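# Take one bottle from the cabinet and stand it on the bench

## Task

Remove a single bottle from the cabinet and leave it standing upright on the bench, while the two remaining bottles stay inside the cabinet.

## Robot and tools

Robot: two UR-type six-joint arms, left_arm and right_arm, each with a Robotiq 2F-140 two-finger gripper and a wrist camera. Each arm sits on its own carriage on one shared floor track that runs along y at x = 0. left_rail always carries left_arm and is the carriage on the +y side. right_rail carries right_arm. An arm's base is at x = 0, y = its carriage's position_m, z = 0.04 m, facing +x. left_arm's fingers have a hinge and can fold. Grip with the outer quarter of each pad, near the tip. Gripping closer to the palm, or pressing the tips onto a surface, folds them, which gives loose, lost or overly hard grips. right_arm's fingers are rigid.

Frame: every position is in one table-fixed frame in metres. z = 0 is the table top and +z is up. +x is the way the arms face, +y is toward their left, and y = 0 is the track's middle. The table edge is at x = 0.17. end_effector_position is the point between the closed pads. Fingertips reach about 33 mm past it at small openings, and about 9 mm past it when wide open. The gripper's fingers point along its own +z, and they close along its own y.

Row layout, shared by execute_actions and move: 18 numbers, each from -1 to 1. Left arm comes first: six joint values (shoulder pan, shoulder lift, elbow, wrist 1, wrist 2, wrist 3), then gripper position, force_limit, speed. The right arm follows in the same nine slots. Joint values are offsets, not poses. They count from the Joint targets the arm had when the call began, not from the previous row, and 1.0 equals 2.222 rad. A joint offset of 0 holds that arm. Gripper position is absolute: +1 is open to 140 mm, about -0.8 brings the pads together, and -1 closes until something blocks the fingers. force_limit sets the squeeze: roughly 14 N at -1, 40 N at 0 and 58 N at +1 for a slow close. speed sets finger speed: about 30 mm/s at -1, 140 at 0 and 250 at +1. A fast close grips much harder. Both start at +1. To keep a gripper as it is, resend its last three numbers.

execute_actions: actions is a list holding one action or none. An action can have "rows" (1 to 15 rows, one control step of 1/30 s each) and "steps" (1 to 450, default 15, at least one per row). The last row keeps acting until the steps run out, so give distant targets enough steps. "until" ends the action early on rail conditions, e.g. {"left_rail": {"position_status": ["!=", "moving"]}}, or {"all": {"status": "ended"}}. A numeric condition needs a comparison. A rail key commands that carriage: position_m (left_rail -0.8 to 1.5, right_rail -1.5 to 0.8, absolute track position in m), speed_m_s (0.01 to 1), acceleration_factor (0.1 to 1), or {"stop": true}. Rows never move carriages. A carriage drive carries its arm along unchanged, so let it arrive before aiming the gripper. Keep the carriages 0.78 m or more apart. "cameras" takes names: cam_high, cam_low, cam_front, cam_side, cam_left_wrist, cam_right_wrist, or ["all"]. An empty actions list returns the full state plus all images.

move: "target" is either one 18-number row or a list of up to 15. Every row's joint offsets count from the same starting Joint targets. All joints go along coordinated paths, so the hand follows a curve, and nothing is avoided along the way. "speed" is in rad/s for the joint with the farthest to go: 0.01 to 3.14, default 0.5, either one value or one per target. "blend" is in rad, rounding corners between listed targets; 0 stops at each. "stop_force" (N, 3 to 120) ends an arm's path when its wrist sensor feels that much push. Use it with a slow speed for touching things. "zero" (default true) re-zeroes the sensor before the move. With blocking=false the call returns early; then use wait or stop before the next rows or move. The result adds a "move:" line: done, off_target, moving, held or fault, plus limits=held if a check clipped steps.

Other tools. wait(seconds 0 to 10) lets time pass with commands held. stop brakes a running move but not the carriages. zoom_image(camera, region [x0,y0,x1,y1] in pixels, at most 504 by 504) enlarges part of the latest image. zero_wrist_force(arm) re-zeroes that arm's force sensor. read_manual gives licence text. finished_scene(scene) ends the scene for good, so call it only once the bottle stands on the bench by itself and the arms are clear.

Reading results: Joint positions lists, per arm, the rail in m followed by six angles in rad. Joint targets uses the same order. Also reported: joint velocities, joint torques, end-effector position, quaternion (wxyz) and velocity, Tool commands, wrist force and torque in the hand's axes, and motor temperatures. object_status: 0 moving, 1 blocked while opening, 2 blocked while closing (a grip), 3 reached command or pads met (possibly empty). position_measured is in counts: 3 fully open, about 139 at 60 mm, 200 at 20 mm, 230 with pads touching. Rail position_status can read moving, done, contact_stop, time_out, stopped, stopped_with_arm, stopped_for_other_arm or stopped_for_other_carriage. position_answer can read taken or not_taken. "joint command not followed" means the clearance check altered that arm's targets.

Cautions: an arm halts for 10 s if contact torque reaches its limit (136 N m for big joints, 25.4 for wrist joints) or outside force reaches about 150 N. Targets even slightly past a firm contact can trigger this. Never let the arms or grippers touch each other. A bottle that falls or ends up off the table, on the track or on the strip, fails the task. Avoid drops, releasing a moving bottle, slams and hard shoves, and keep heavy loads near the gripper's centre. Motors that hold loads or stretch far heat up; at 85 °C the arm is braked for 30 s or more.

Each tool is called after "Call:" as name([rows], argument=value, ...), one row to a line, values as JSON.

## Session

Call:
execute_actions(actions=[])

Scene clock: 0.00 s.
left_arm: end_effector_position=(+0.3456, +1.0338, +0.5800) position_measured=3 object_status=3 end_effector_quat_wxyz=(+0.000, +0.000, +1.000, +0.000) | right_arm: end_effector_position=(+0.3456, -1.0349, +0.5800) position_measured=3 object_status=3 end_effector_quat_wxyz=(+0.000, +0.000, +1.000, +0.000)
Joint positions: left_arm=[1.007 -0.316 -1.725 0.971 -0.816 -1.571 -0.316] | right_arm=[-1.062 -0.316 -1.725 0.971 -0.816 -1.571 -0.316]
Joint velocities: within noise
Joint torques (N m): no reading
Motor temperatures (°C): left_arm=[31 34 27 36 33 39] | right_arm=[33 30 33 39 40 37]
Wrist force (N): no reading
Wrist torque (N m): no reading
Wrist force, peak (N): no reading
Joint targets: left_arm=[1.007 -0.316 -1.725 0.971 -0.816 -1.571 -0.316] | right_arm=[-1.062 -0.316 -1.725 0.971 -0.816 -1.571 -0.316]
Tool commands: left_gripper/position=+1.0 left_gripper/force_limit=+1.0 left_gripper/speed=+1.0 right_gripper/position=+1.0 right_gripper/force_limit=+1.0 right_gripper/speed=+1.0
left_rail: position_m=1.007 position_status=done
right_rail: position_m=-1.062 position_status=done

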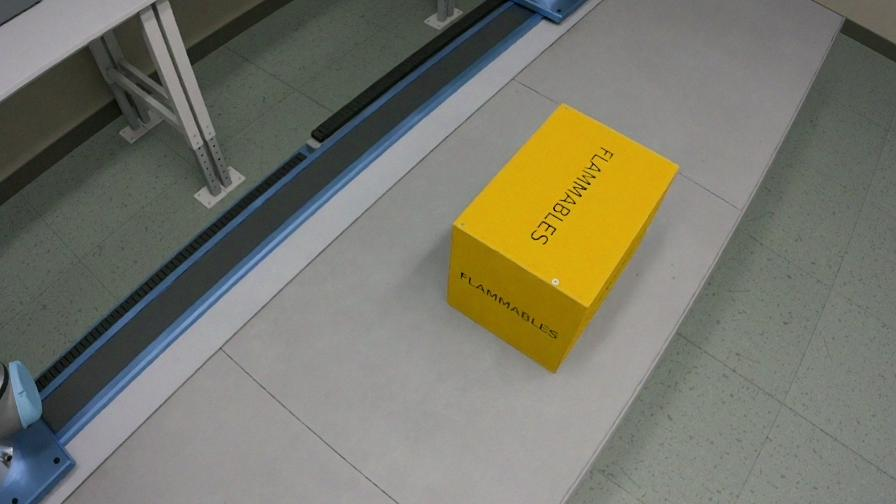

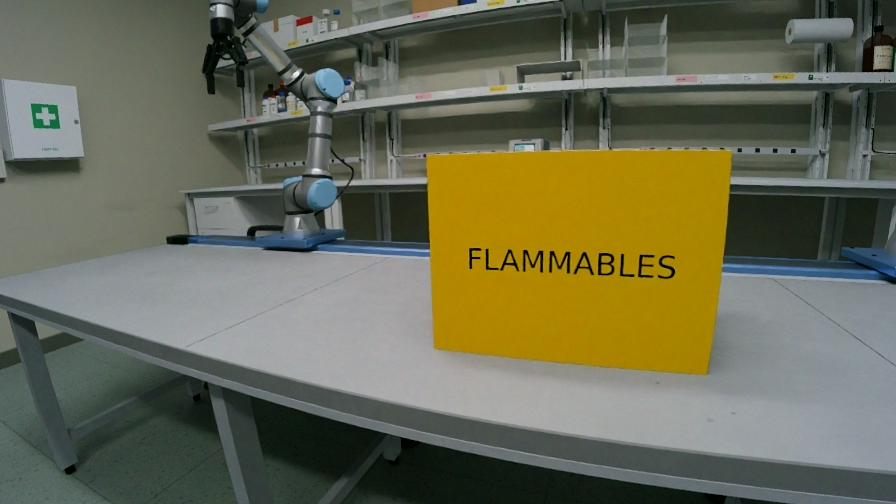

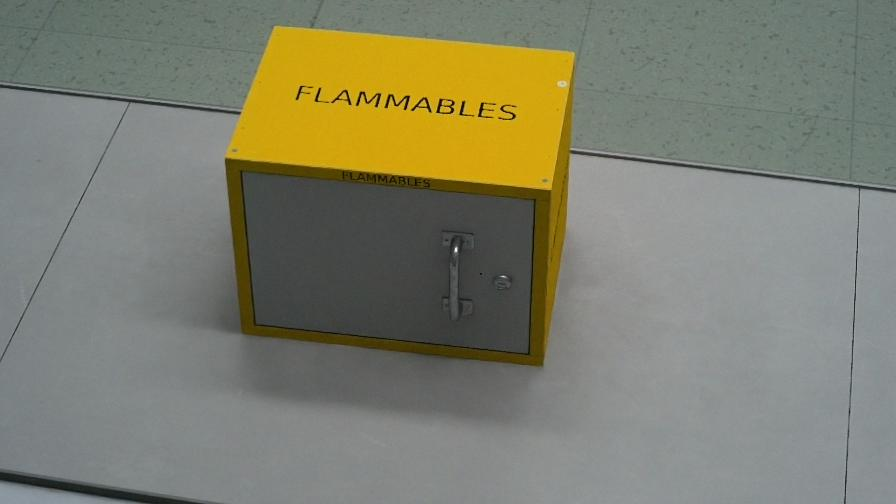

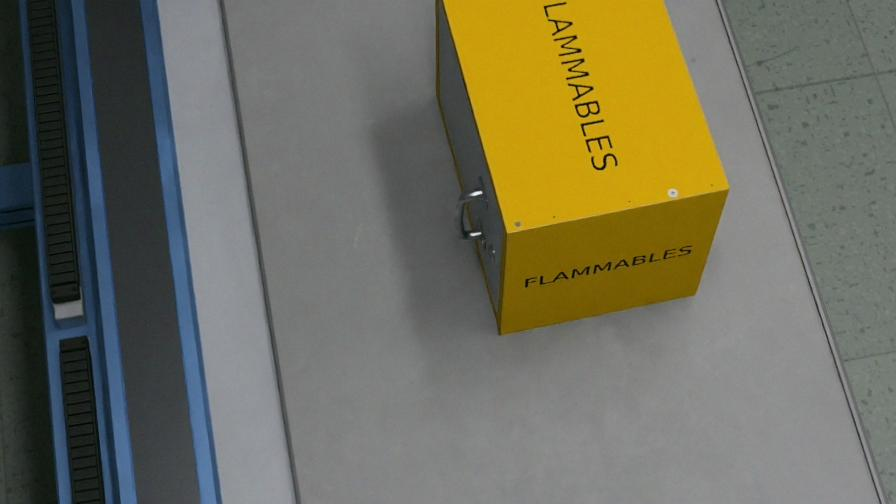

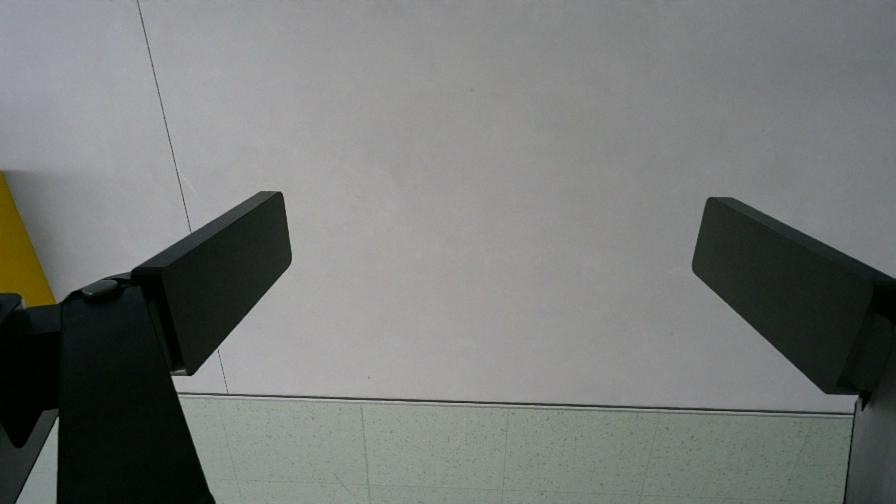

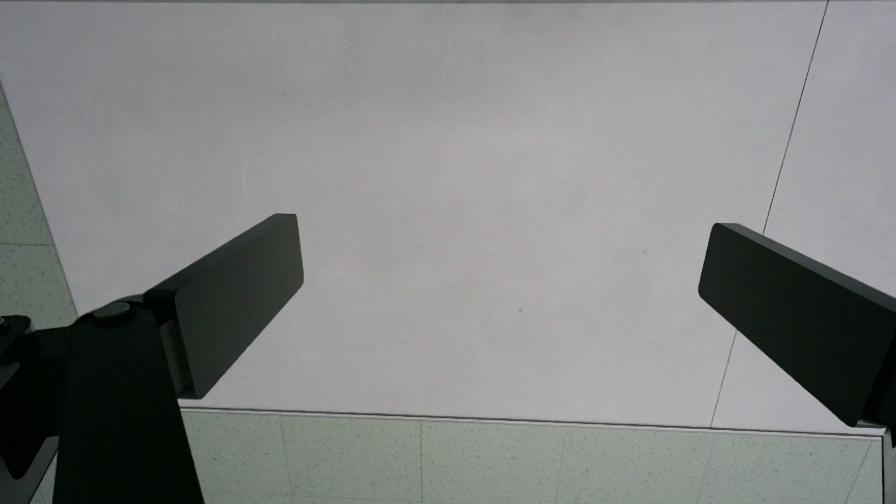

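Call:
zoom_image(camera="cam_front", region=[400, 160, 600, 380])

Call:
zoom_image(camera="cam_front", region=[210, 140, 410, 360])

Call:
zoom_image(camera="cam_side", region=[420, 120, 600, 350])

Scaled by 2.291 from the camera's 896x504 image, which has a finer 1280x720 frame.

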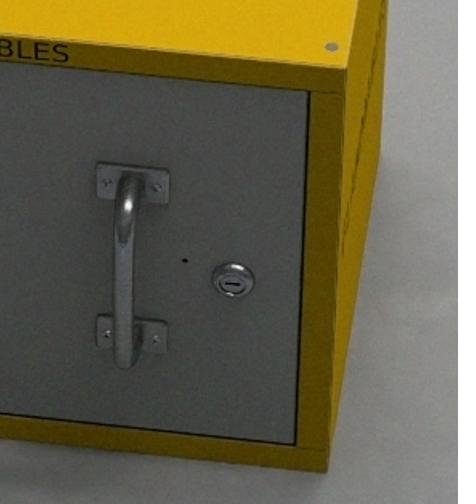

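Scaled by 2.291 from the camera's 896x504 image, which has a finer 1280x720 frame.

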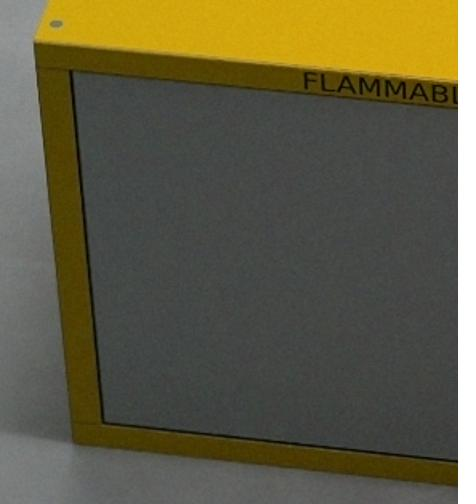

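Scaled by 2.191 from the camera's 896x504 image, which has a finer 1280x720 frame.

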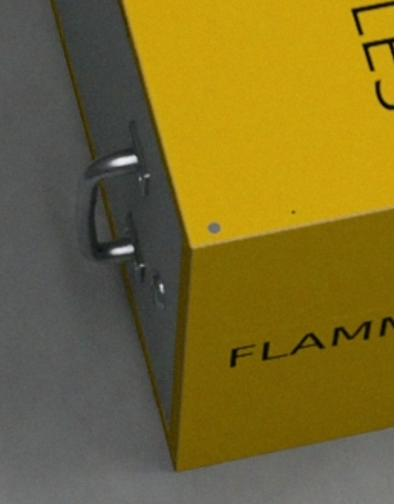

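Call:
execute_actions([
  {"left_rail":{"position_m":0.74},"steps":90,"until":{"left_rail":{"position_status":["!=","moving"]}}},
])

Scene clock: 281.33 s.
left_arm: end_effector_position=(+0.3456, +0.7672, +0.5800) position_measured=3 object_status=3 end_effector_quat_wxyz=(+0.000, +0.000, +1.000, +0.000) | right_arm: end_effector_position=(+0.3456, -1.0349, +0.5800) position_measured=3 object_status=3 end_effector_quat_wxyz=(+0.000, +0.000, +1.000, +0.000)
Joint positions: left_arm=[0.74 -0.316 -1.725 0.971 -0.816 -1.571 -0.316] | right_arm=[-1.062 -0.316 -1.725 0.971 -0.816 -1.571 -0.316]
Joint torques (N m): left_arm=[-0.9 -11.78 -17.98 -3.12 -0.36 -0.19] | right_arm=[-1.43 -12.52 -17.79 -2.56 0.06 0.12]
Wrist force (N): left_arm=[0.0 0.4 0.0] | right_arm=[0.3 -0.1 -0.1]
Wrist torque (N m): left_arm=[0.07 0.01 0.00] | right_arm=[-0.03 -0.06 0.01]
Wrist force, peak (N): left_arm=[0.0 3.6 0.0] | right_arm=[0.2 0.1 -0.5]
Joint targets: left_arm=[0.740 -0.316 -1.725 0.971 -0.816 -1.571 -0.316] | right_arm=[-1.062 -0.316 -1.725 0.971 -0.816 -1.571 -0.316]
Tool commands: left_gripper/position=+1.0 left_gripper/force_limit=+1.0 left_gripper/speed=+1.0 right_gripper/position=+1.0 right_gripper/force_limit=+1.0 right_gripper/speed=+1.0
left_rail: position_m=0.740 position_status=done
right_rail: position_m=-1.062 position_status=done

Call:
move([
  [-0.6229,0.2363,0.1931,0.2772,0.6238,0.1422,-0.078,0,-1,0,0,0,0,0,0,1,1,1],
  [-0.6235,0.6463,-0.2208,0.2811,0.6237,0.1422,-0.078,0,-1,0,0,0,0,0,0,1,1,1],
], speed=[0.8,0.5], blend=[0.1,0], cameras=["cam_front","cam_side","cam_left_wrist"])

Scene clock: 296.73 s.
left_arm: end_effector_position=(+0.3396, -0.0462, +0.1497) position_measured=138 object_status=3 end_effector_quat_wxyz=(-0.019, +0.707, +0.020, +0.707) | right_arm: end_effector_position=(+0.3456, -1.0349, +0.5800) position_measured=3 object_status=3 end_effector_quat_wxyz=(+0.000, +0.000, +1.000, +0.000)
Joint positions: left_arm=[0.74 -1.701 -0.29 0.48 -0.191 -0.185 0] | right_arm=[-1.062 -0.316 -1.725 0.971 -0.816 -1.571 -0.316]
Joint torques (N m): left_arm=[-11.82 -51.32 -30.25 2.51 -2.58 2.25] | right_arm=[-1.38 -12.91 -17.55 -2.56 0.16 0.06]
Wrist force (N): left_arm=[-2.0 0.0 -2.2] | right_arm=[-0.1 -0.1 -0.3]
Wrist torque (N m): left_arm=[-0.12 0.63 -0.03] | right_arm=[-0.02 0.03 0.00]
Wrist force, peak (N): left_arm=[-2.8 0.1 -3.8] | right_arm=[-0.2 -0.5 -0.4]
Joint targets: left_arm=[0.740 -1.701 -0.289 0.480 -0.191 -0.185 0.000] | right_arm=[-1.062 -0.316 -1.725 0.971 -0.816 -1.571 -0.316]
left_rail: position_m=0.740 position_status=done
right_rail: position_m=-1.062 position_status=done
move: done
camera_calibration:
cam_left_wrist: T_world_to_cam=[[0.0830319, -0.99653, 0.00571722, -0.0645253], [-0.371837, -0.0363035, -0.927588, 0.258675], [0.924577, 0.0748935, -0.373561, -0.105997], [0, 0, 0, 1]] pos_world=[0.199545, -0.0469721, 0.200717]
Images, in order (width x height): cam_front 896x504, cam_side 896x504, cam_left_wrist 896x504.

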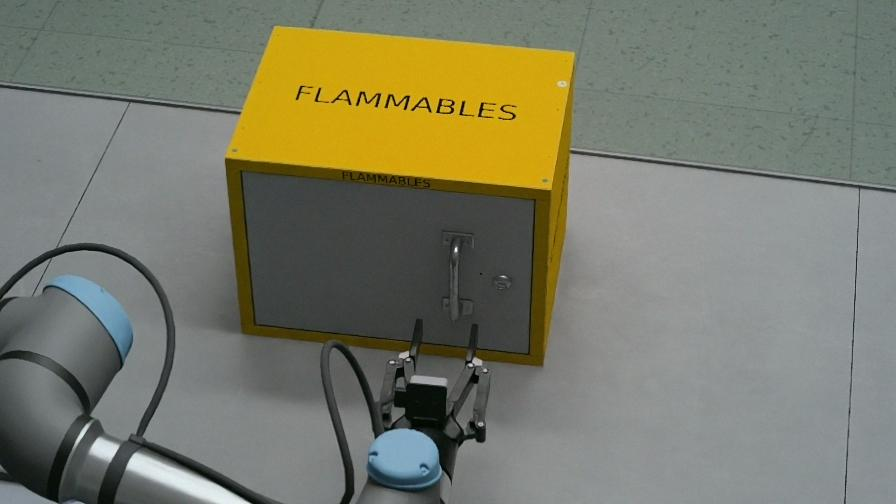

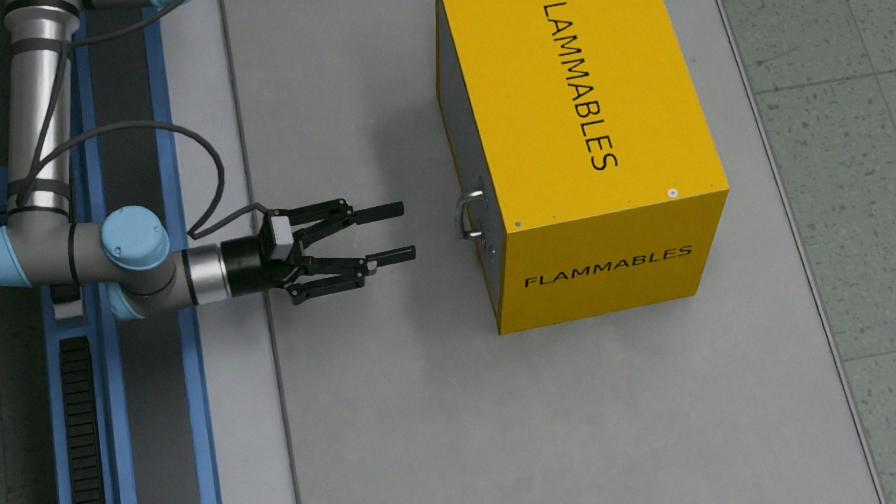

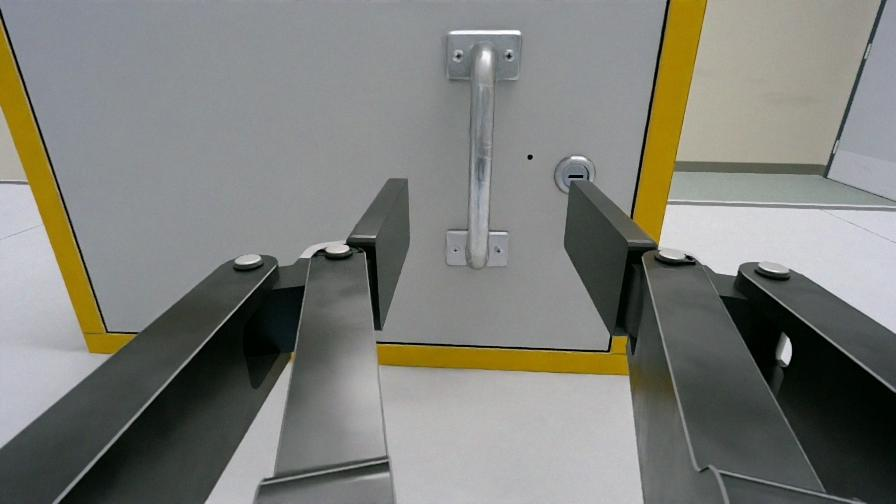

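Call:
move([
  [0.045,0.0054,-0.011,0.0057,0.045,0,-0.078,-0.05,-1,0,0,0,0,0,0,1,1,1],
  [0.045,0.0054,-0.011,0.0057,0.045,0,-1,-0.05,-1,0,0,0,0,0,0,1,1,1],
], speed=0.08, cameras=["cam_front","cam_side","cam_left_wrist"])

Scene clock: 327.17 s.
left_arm: end_effector_position=(+0.4196, -0.0416, +0.1495) position_measured=213 object_status=2 end_effector_quat_wxyz=(-0.019, +0.707, +0.019, +0.707) | right_arm: end_effector_position=(+0.3456, -1.0349, +0.5800) position_measured=3 object_status=3 end_effector_quat_wxyz=(+0.000, +0.000, +1.000, +0.000)
Joint positions: left_arm=[0.74 -1.601 -0.277 0.455 -0.179 -0.085 0] | right_arm=[-1.062 -0.316 -1.725 0.971 -0.816 -1.571 -0.316]
Joint torques (N m): left_arm=[5.97 -53.6 -29.73 -2.85 2.44 2.16] | right_arm=[-1.28 -13.18 -17.15 -2.66 0.08 0.03]
Wrist force (N): left_arm=[-2.2 -10.7 -5.0] | right_arm=[0.2 0.0 -0.3]
Wrist torque (N m): left_arm=[0.08 0.67 0.04] | right_arm=[0.00 -0.04 0.00]
Wrist force, peak (N): left_arm=[-2.1 -14.2 -7.1] | right_arm=[-0.4 0.2 -0.6]
Joint targets: left_arm=[0.740 -1.601 -0.277 0.455 -0.179 -0.085 0.000] | right_arm=[-1.062 -0.316 -1.725 0.971 -0.816 -1.571 -0.316]
left_rail: position_m=0.740 position_status=done
right_rail: position_m=-1.062 position_status=done
move: done
camera_calibration:
cam_left_wrist: T_world_to_cam=[[0.0830954, -0.996527, 0.00537593, -0.0665316], [-0.371737, -0.0360016, -0.92764, 0.288398], [0.924612, 0.0750842, -0.373437, -0.180409], [0, 0, 0, 1]] pos_world=[0.279545, -0.0423719, 0.200516]
Images, in order (width x height): cam_front 896x504, cam_side 896x504, cam_left_wrist 896x504.

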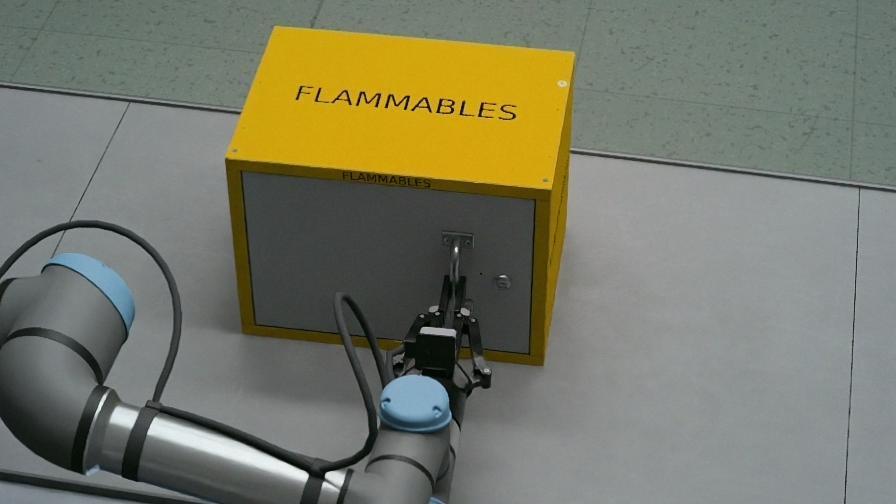

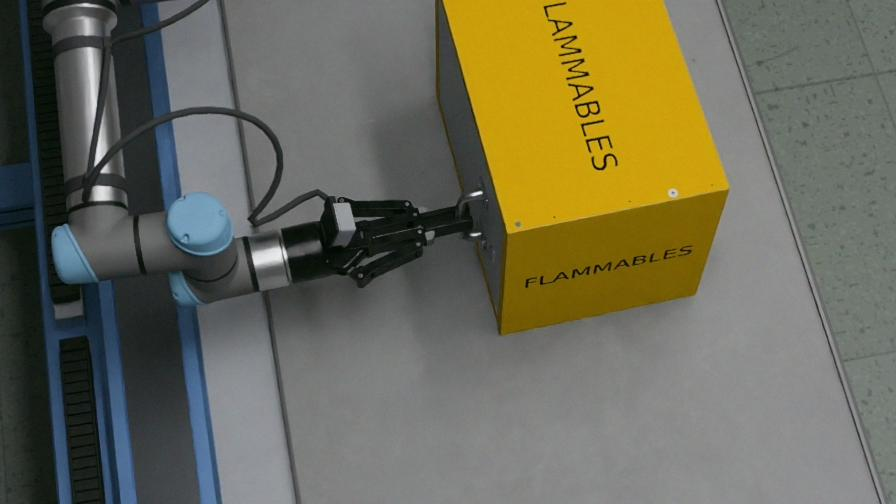

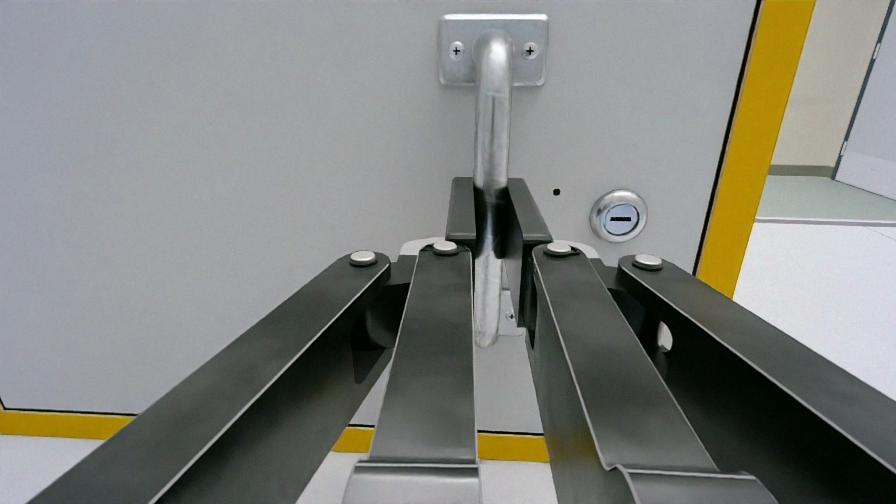

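Call:
move([
  [-0.0217,-0.0877,0.1796,-0.0919,0.0372,0,-1,-0.05,-1,0,0,0,0,0,0,1,1,1],
], speed=0.12, cameras=["cam_front","cam_left_wrist"])

Scene clock: 362.00 s.
left_arm: end_effector_position=(+0.3847, -0.0345, +0.1497) position_measured=213 object_status=2 end_effector_quat_wxyz=(+0.027, +0.707, -0.027, +0.707) | right_arm: end_effector_position=(+0.3456, -1.0349, +0.5800) position_measured=3 object_status=3 end_effector_quat_wxyz=(+0.000, +0.000, +1.000, +0.000)
Joint positions: left_arm=[0.74 -1.65 -0.472 0.854 -0.383 -0.002 0] | right_arm=[-1.062 -0.316 -1.725 0.971 -0.816 -1.571 -0.316]
Joint torques (N m): left_arm=[-8.46 -78.71 -11.03 -1.1 -0.85 0.09] | right_arm=[-1.52 -12.91 -16.64 -2.59 0.28 0.16]
Wrist force (N): left_arm=[-10.4 9.7 -1.1] | right_arm=[-0.1 -0.1 -0.3]
Wrist torque (N m): left_arm=[-0.50 0.64 0.06] | right_arm=[-0.03 0.01 0.00]
Wrist force, peak (N): left_arm=[-1.1 -18.6 2.2] | right_arm=[-0.1 -0.3 -0.5]
Joint targets: left_arm=[0.740 -1.650 -0.472 0.855 -0.383 -0.002 0.000] | right_arm=[-1.062 -0.316 -1.725 0.971 -0.816 -1.571 -0.316]
left_rail: position_m=0.740 position_status=done
right_rail: position_m=-1.062 position_status=done
move: done
camera_calibration:
cam_left_wrist: T_world_to_cam=[[-0.0475801, -0.998852, 0.00550233, -0.00639749], [-0.373274, 0.0126708, -0.927635, 0.278029], [0.9265, -0.0461908, -0.373448, -0.153511], [0, 0, 0, 1]] pos_world=[0.245704, -0.0170038, 0.200616]
Images, in order (width x height): cam_front 896x504, cam_left_wrist 896x504.

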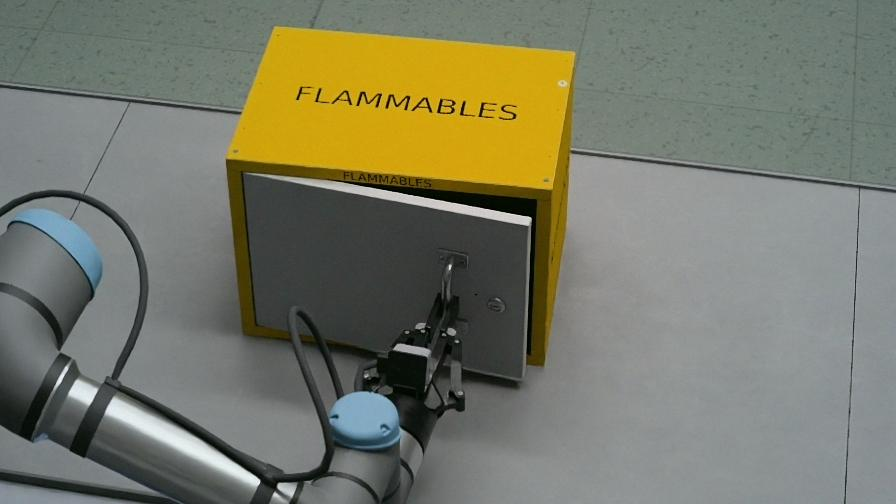

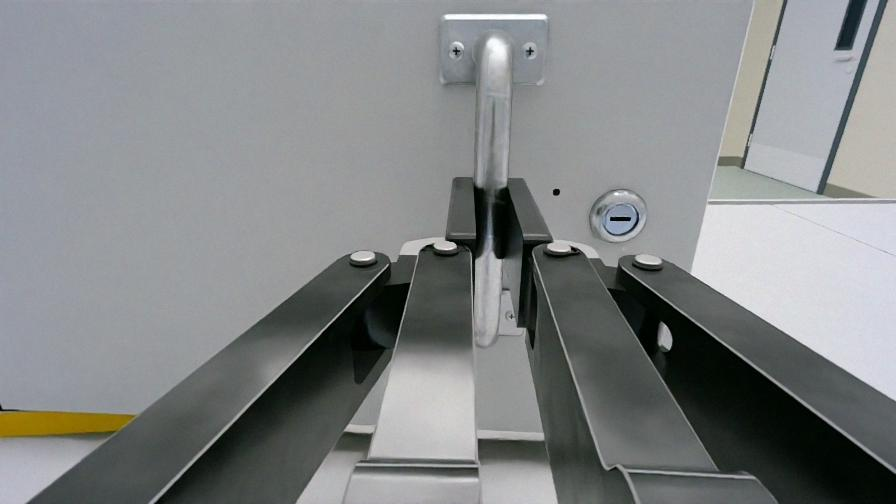

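Call:
move([
  [-0.0211,-0.0626,0.1273,-0.0648,0.0379,0,-1,-0.05,-1,0,0,0,0,0,0,1,1,1],
  [-0.0593,-0.1642,0.3321,-0.1678,0.1175,0,-1,-0.05,-1,0,0,0,0,0,0,1,1,1],
  [-0.0882,-0.2517,0.5051,-0.2535,0.2063,0,-1,-0.05,-1,0,0,0,0,0,0,1,1,1],
  [-0.0965,-0.3305,0.6559,-0.3253,0.3159,0,-1,-0.05,-1,0,0,0,0,0,0,1,1,1],
], speed=0.22, blend=[0.03,0.03,0.03,0], cameras=["cam_front","cam_side","cam_left_wrist"])

Scene clock: 381.97 s.
left_arm: end_effector_position=(+0.2030, +0.1273, +0.1495) position_measured=213 object_status=2 end_effector_quat_wxyz=(+0.337, +0.622, -0.337, +0.622) | right_arm: end_effector_position=(+0.3456, -1.0349, +0.5800) position_measured=3 object_status=3 end_effector_quat_wxyz=(+0.000, +0.000, +1.000, +0.000)
Joint positions: left_arm=[0.74 -1.864 -1.206 2.312 -1.106 0.699 0] | right_arm=[-1.062 -0.316 -1.725 0.971 -0.816 -1.571 -0.316]
Joint torques (N m): left_arm=[-18.11 -46.7 -7.75 -7.26 5.16 -2.11] | right_arm=[-1.03 -13.76 -16 -2.68 0.35 0.22]
Wrist force (N): left_arm=[-14.6 -9.6 1.3] | right_arm=[0.0 -0.1 0.0]
Wrist torque (N m): left_arm=[-0.04 0.45 0.02] | right_arm=[-0.02 -0.01 0.00]
Wrist force, peak (N): left_arm=[-28.8 1.8 -0.4] | right_arm=[0.2 0.2 -0.6]
Joint targets: left_arm=[0.740 -1.864 -1.206 2.312 -1.106 0.700 0.000] | right_arm=[-1.062 -0.316 -1.725 0.971 -0.816 -1.571 -0.316]
left_rail: position_m=0.740 position_status=done
right_rail: position_m=-1.062 position_status=done
move: done
camera_calibration:
cam_left_wrist: T_world_to_cam=[[-0.821338, -0.570417, 0.00524836, 0.24912], [-0.216913, 0.303795, -0.927716, 0.13918], [0.527591, -0.763107, -0.373249, 0.194514], [0, 0, 0, 1]] pos_world=[0.132178, 0.248255, 0.200415]
Images, in order (width x height): cam_front 896x504, cam_side 896x504, cam_left_wrist 896x504.

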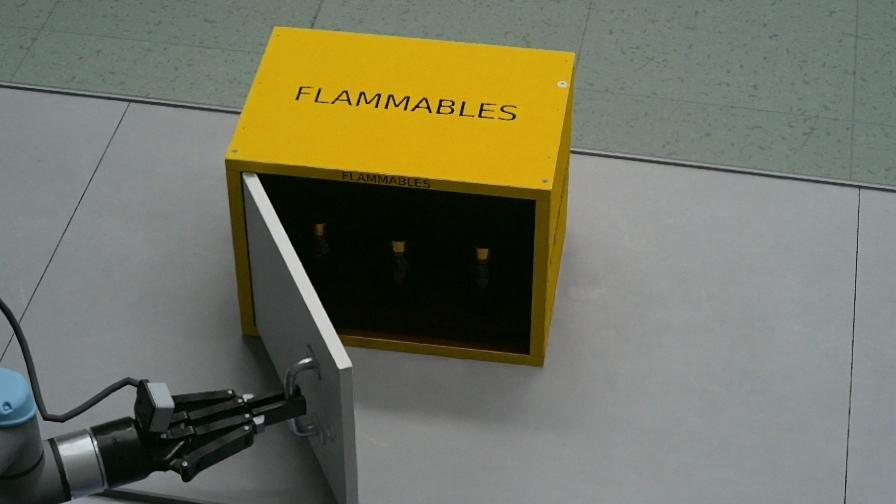

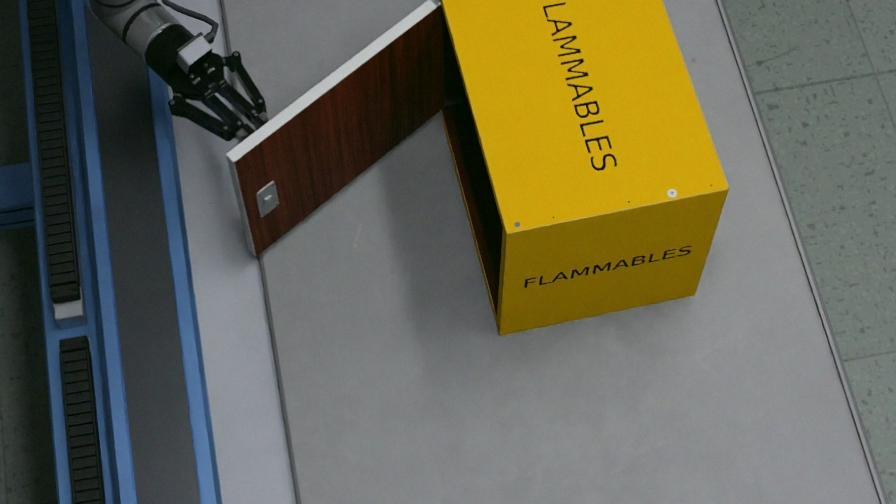

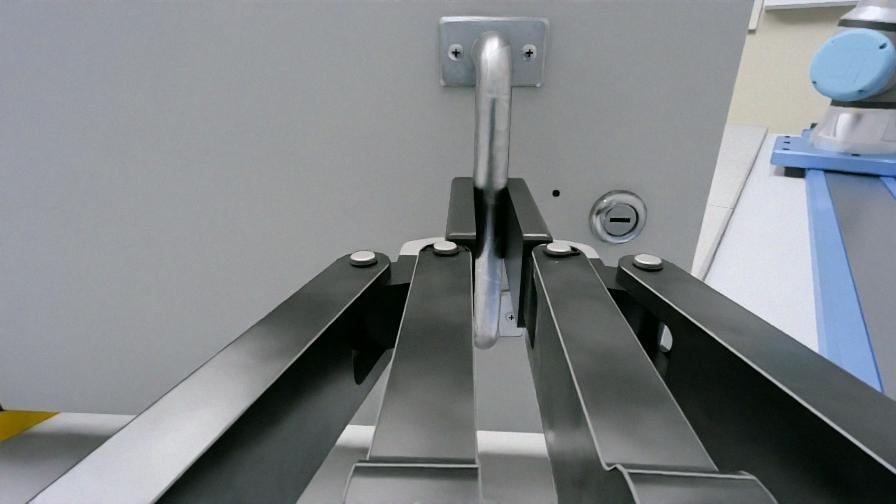

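Call:
move(target=[0.0461,-0.0661,0.1181,-0.0521,0.164,0,-1,-0.05,-1,0,0,0,0,0,0,1,1,1], speed=0.2, cameras=["cam_front","cam_side","cam_left_wrist"])

Call:
zoom_image(camera="cam_front", region=[230, 150, 580, 380])

Scene clock: 399.23 s.
left_arm: end_effector_position=(+0.1847, +0.1969, +0.1495) position_measured=213 object_status=2 end_effector_quat_wxyz=(+0.415, +0.572, -0.415, +0.573) | right_arm: end_effector_position=(+0.3456, -1.0349, +0.5800) position_measured=3 object_status=3 end_effector_quat_wxyz=(+0.000, +0.000, +1.000, +0.000)
Joint positions: left_arm=[0.74 -1.762 -1.353 2.574 -1.221 1.064 0] | right_arm=[-1.062 -0.316 -1.725 0.971 -0.816 -1.571 -0.316]
Joint torques (N m): left_arm=[3.12 -36.84 -5.34 -8.2 5.94 -2.11] | right_arm=[-1.01 -13.73 -15.98 -2.79 0.29 0.13]
Wrist force (N): left_arm=[-14.4 -11.6 1.7] | right_arm=[0.1 0.0 -0.2]
Wrist torque (N m): left_arm=[-0.06 0.49 -0.01] | right_arm=[0.00 -0.02 0.00]
Wrist force, peak (N): left_arm=[-25.4 2.0 -0.6] | right_arm=[-0.2 -0.2 -0.6]
Joint targets: left_arm=[0.740 -1.762 -1.353 2.574 -1.222 1.064 0.000] | right_arm=[-1.062 -0.316 -1.725 0.971 -0.816 -1.571 -0.316]
left_rail: position_m=0.740 position_status=done
right_rail: position_m=-1.062 position_status=done
move: done
camera_calibration:
cam_left_wrist: T_world_to_cam=[[-0.941055, -0.338213, 0.00523469, 0.250236], [-0.13071, 0.349331, -0.927838, 0.0892797], [0.311978, -0.873831, -0.372947, 0.318775], [0, 0, 0, 1]] pos_world=[0.147705, 0.332, 0.200413]
Images, in order (width x height): cam_front 896x504, cam_side 896x504, cam_left_wrist 896x504.

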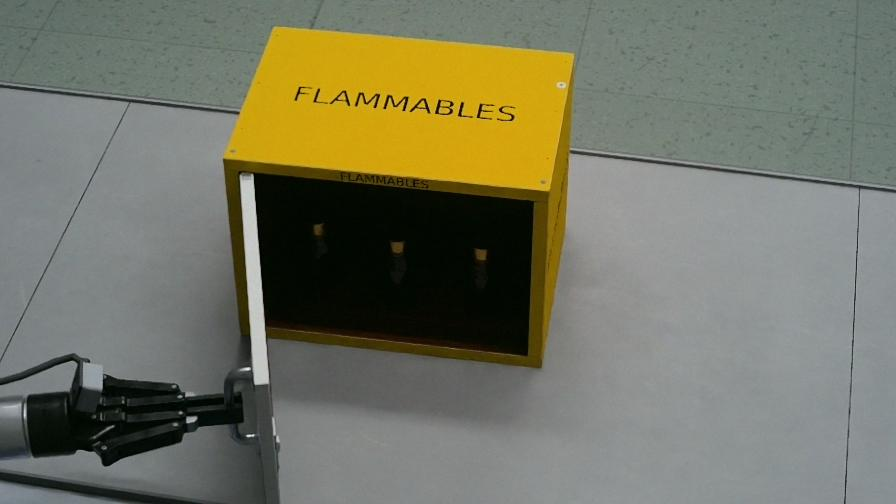

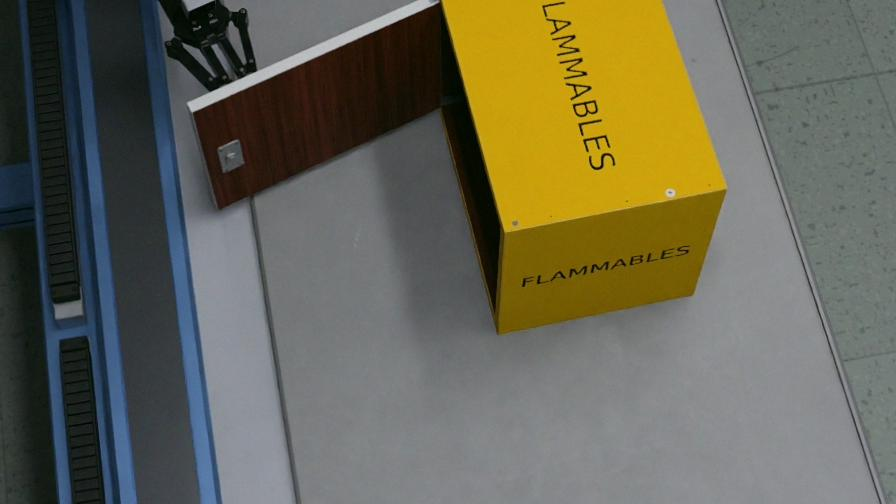

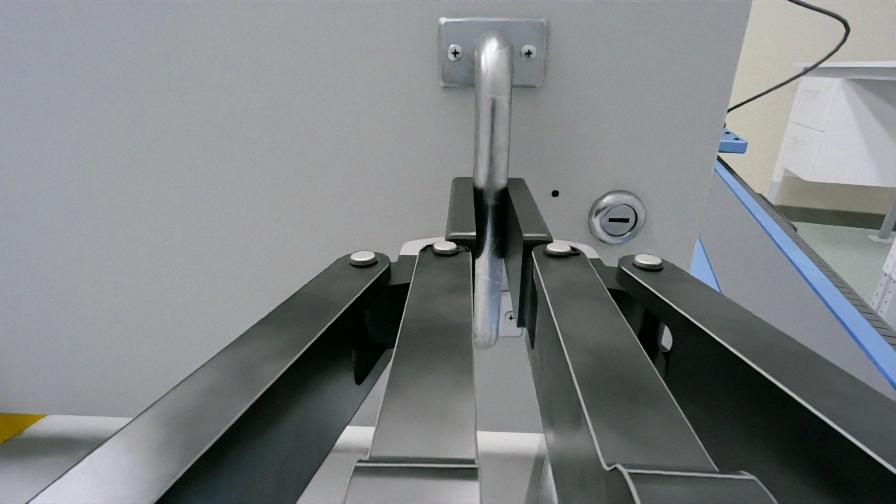

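Scaled by 1.440 from the camera's 896x504 image, which has a finer 1280x720 frame.

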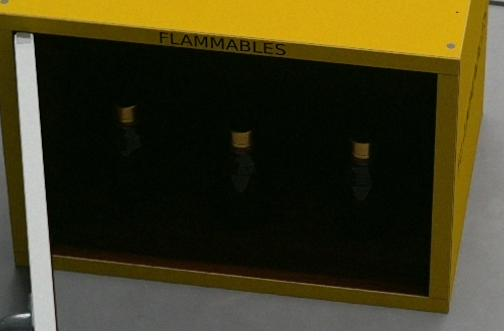

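Call:
execute_actions([
  {"right_rail":{"position_m":-0.4},"steps":120,"until":{"right_rail":{"position_status":["!=","moving"]}}},
])

Call:
move(target=[0,0,0,0,0,0,-1,-0.05,-1,0.6197,0.0563,0.2831,0.3672,0.9770,0.1422,1,0,-1], speed=1.0)

Call:
move([
  [0,0,0,0,0,0,-1,-0.05,-1,0,0,0,0,0.8236,0,1,0,-1],
  [0,0,0,0,0,0,-1,-0.05,-1,0,0.1235,0.3599,-0.4834,0.8236,0,1,0,-1],
], speed=[1.0,0.5], cameras=["cam_front","cam_side","cam_right_wrist"])

Scene clock: 471.80 s.
left_arm: end_effector_position=(+0.1847, +0.1969, +0.1495) position_measured=213 object_status=2 end_effector_quat_wxyz=(+0.415, +0.572, -0.415, +0.573) | right_arm: end_effector_position=(+0.3456, -0.3728, +0.5800) position_measured=3 object_status=3 end_effector_quat_wxyz=(+0.000, +0.000, +1.000, +0.000)
Joint positions: left_arm=[0.74 -1.762 -1.353 2.574 -1.222 1.064 0] | right_arm=[-0.4 -0.316 -1.725 0.971 -0.816 -1.571 -0.316]
Joint torques (N m): left_arm=[3.8 -36.81 -6.25 -8.13 5.78 -2.16] | right_arm=[-1.58 -13.87 -15.53 -2.63 0.51 0.16]
Wrist force (N): left_arm=[-13.7 -11.7 1.8] | right_arm=[0.2 -0.2 -0.2]
Wrist torque (N m): left_arm=[-0.05 0.51 -0.01] | right_arm=[-0.03 -0.03 0.01]
Wrist force, peak (N): left_arm=[-14.6 -11.6 1.6] | right_arm=[-0.2 -2.8 -0.1]
Joint targets: left_arm=[0.740 -1.762 -1.353 2.574 -1.222 1.064 0.000] | right_arm=[-0.400 -0.316 -1.725 0.971 -0.816 -1.571 -0.316]
Tool commands: left_gripper/position=-1.0 left_gripper/force_limit=-0.05 left_gripper/speed=-1.0 right_gripper/position=+1.0 right_gripper/force_limit=+1.0 right_gripper/speed=+1.0
left_rail: position_m=0.740 position_status=done
right_rail: position_m=-0.400 position_status=done

Scene clock: 474.83 s.
left_arm: end_effector_position=(+0.1847, +0.1969, +0.1495) position_measured=213 object_status=2 end_effector_quat_wxyz=(+0.415, +0.572, -0.415, +0.573) | right_arm: end_effector_position=(-0.0693, +0.2752, +0.5281) position_measured=3 object_status=3 end_effector_quat_wxyz=(+0.601, -0.372, -0.601, -0.373)
Joint positions: left_arm=[0.74 -1.762 -1.353 2.574 -1.222 1.064 0] | right_arm=[-0.4 1.061 -1.6 1.599 0 0.6 0]
Joint torques (N m): left_arm=[3.18 -37.04 -5.87 -8.1 5.85 -2.09] | right_arm=[6.5 -16.43 -9.05 0.61 2.49 1.3]
Wrist force (N): left_arm=[-14.6 -11.6 1.5] | right_arm=[3.0 0.3 2.7]
Wrist torque (N m): left_arm=[-0.07 0.56 -0.01] | right_arm=[1.15 0.30 -1.03]
Wrist force, peak (N): left_arm=[-14.6 -11.6 1.5] | right_arm=[3.0 1.4 2.8]
Joint targets: left_arm=[0.740 -1.762 -1.353 2.574 -1.222 1.064 0.000] | right_arm=[-0.400 1.061 -1.600 1.600 0.000 0.600 0.000]
left_rail: position_m=0.740 position_status=done
right_rail: position_m=-0.400 position_status=done
move: done

Scene clock: 480.33 s.
left_arm: end_effector_position=(+0.1847, +0.1969, +0.1495) position_measured=213 object_status=2 end_effector_quat_wxyz=(+0.415, +0.572, -0.415, +0.573) | right_arm: end_effector_position=(+0.3302, -0.0192, +0.1706) position_measured=3 object_status=3 end_effector_quat_wxyz=(-0.071, +0.703, +0.071, +0.704)
Joint positions: left_arm=[0.74 -1.762 -1.353 2.574 -1.222 1.064 0] | right_arm=[-0.4 1.061 -1.326 2.399 -1.074 2.43 0]
Joint torques (N m): left_arm=[3.21 -36.76 -6.02 -8.12 5.82 -2.02] | right_arm=[3.74 -18.45 -0.29 -3.39 2.04 1.39]
Wrist force (N): left_arm=[-13.6 -11.6 1.5] | right_arm=[2.8 0.1 2.3]
Wrist torque (N m): left_arm=[-0.03 0.45 -0.01] | right_arm=[1.09 0.34 -1.02]
Wrist force, peak (N): left_arm=[-14.6 -11.7 1.4] | right_arm=[4.8 0.5 2.3]
Joint targets: left_arm=[0.740 -1.762 -1.353 2.574 -1.222 1.064 0.000] | right_arm=[-0.400 1.061 -1.326 2.399 -1.074 2.430 0.000]
left_rail: position_m=0.740 position_status=done
right_rail: position_m=-0.400 position_status=done
move: done
camera_calibration:
cam_right_wrist: T_world_to_cam=[[0.241557, -0.970342, 0.00930039, -0.0836543], [-0.323231, -0.0894944, -0.942079, 0.272894], [0.914971, 0.224559, -0.335262, -0.0990768], [0, 0, 0, 1]] pos_world=[0.199067, -0.0345022, 0.224649]
Images, in order (width x height): cam_front 896x504, cam_side 896x504, cam_right_wrist 896x504.

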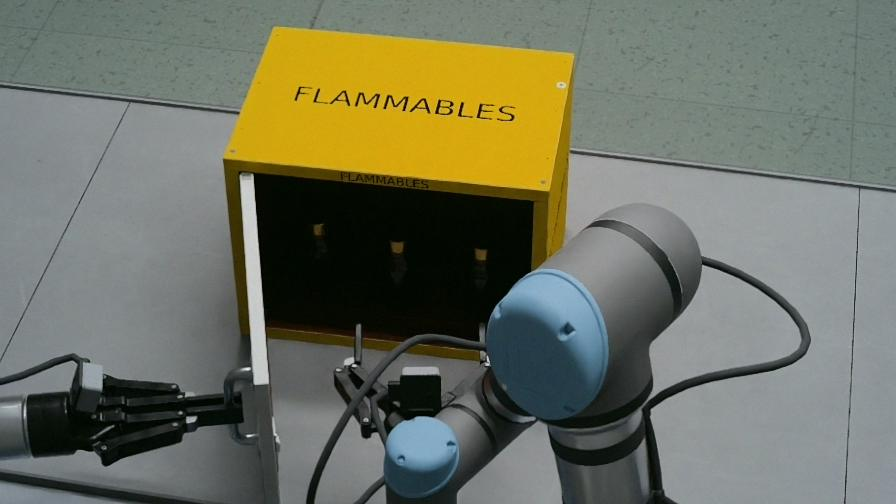

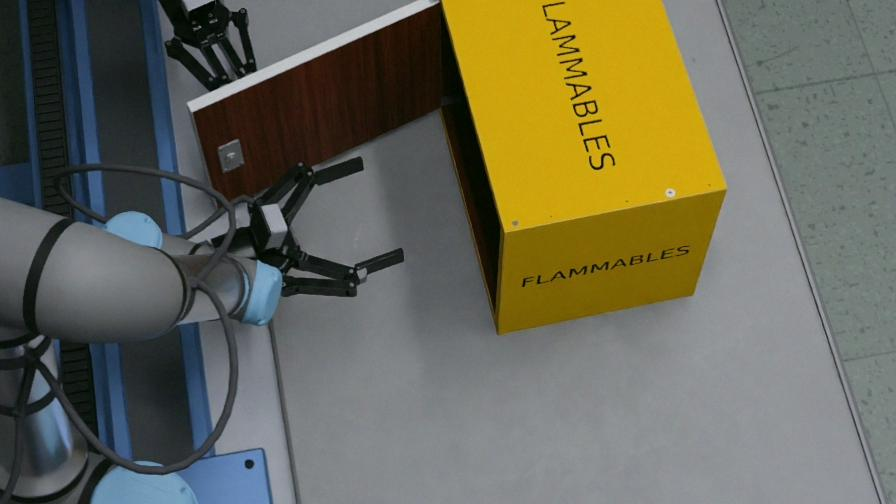

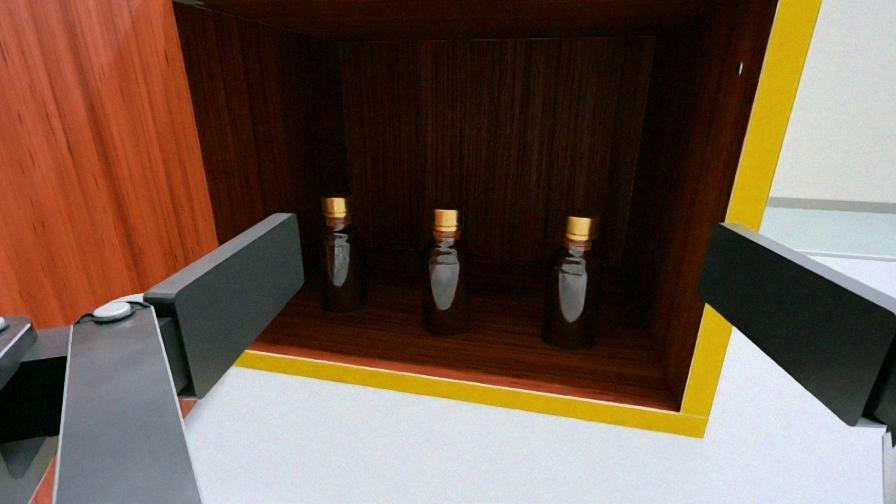

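Call:
zoom_image(camera="cam_right_wrist", region=[290, 170, 650, 372])

Scaled by 1.400 from the camera's 896x504 image, which has a finer 1280x720 frame.

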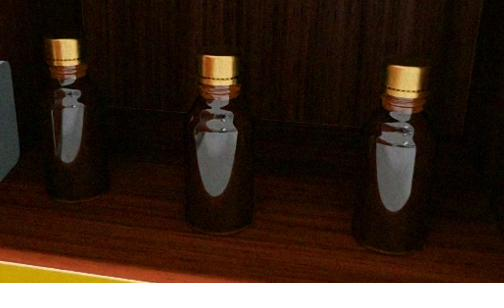

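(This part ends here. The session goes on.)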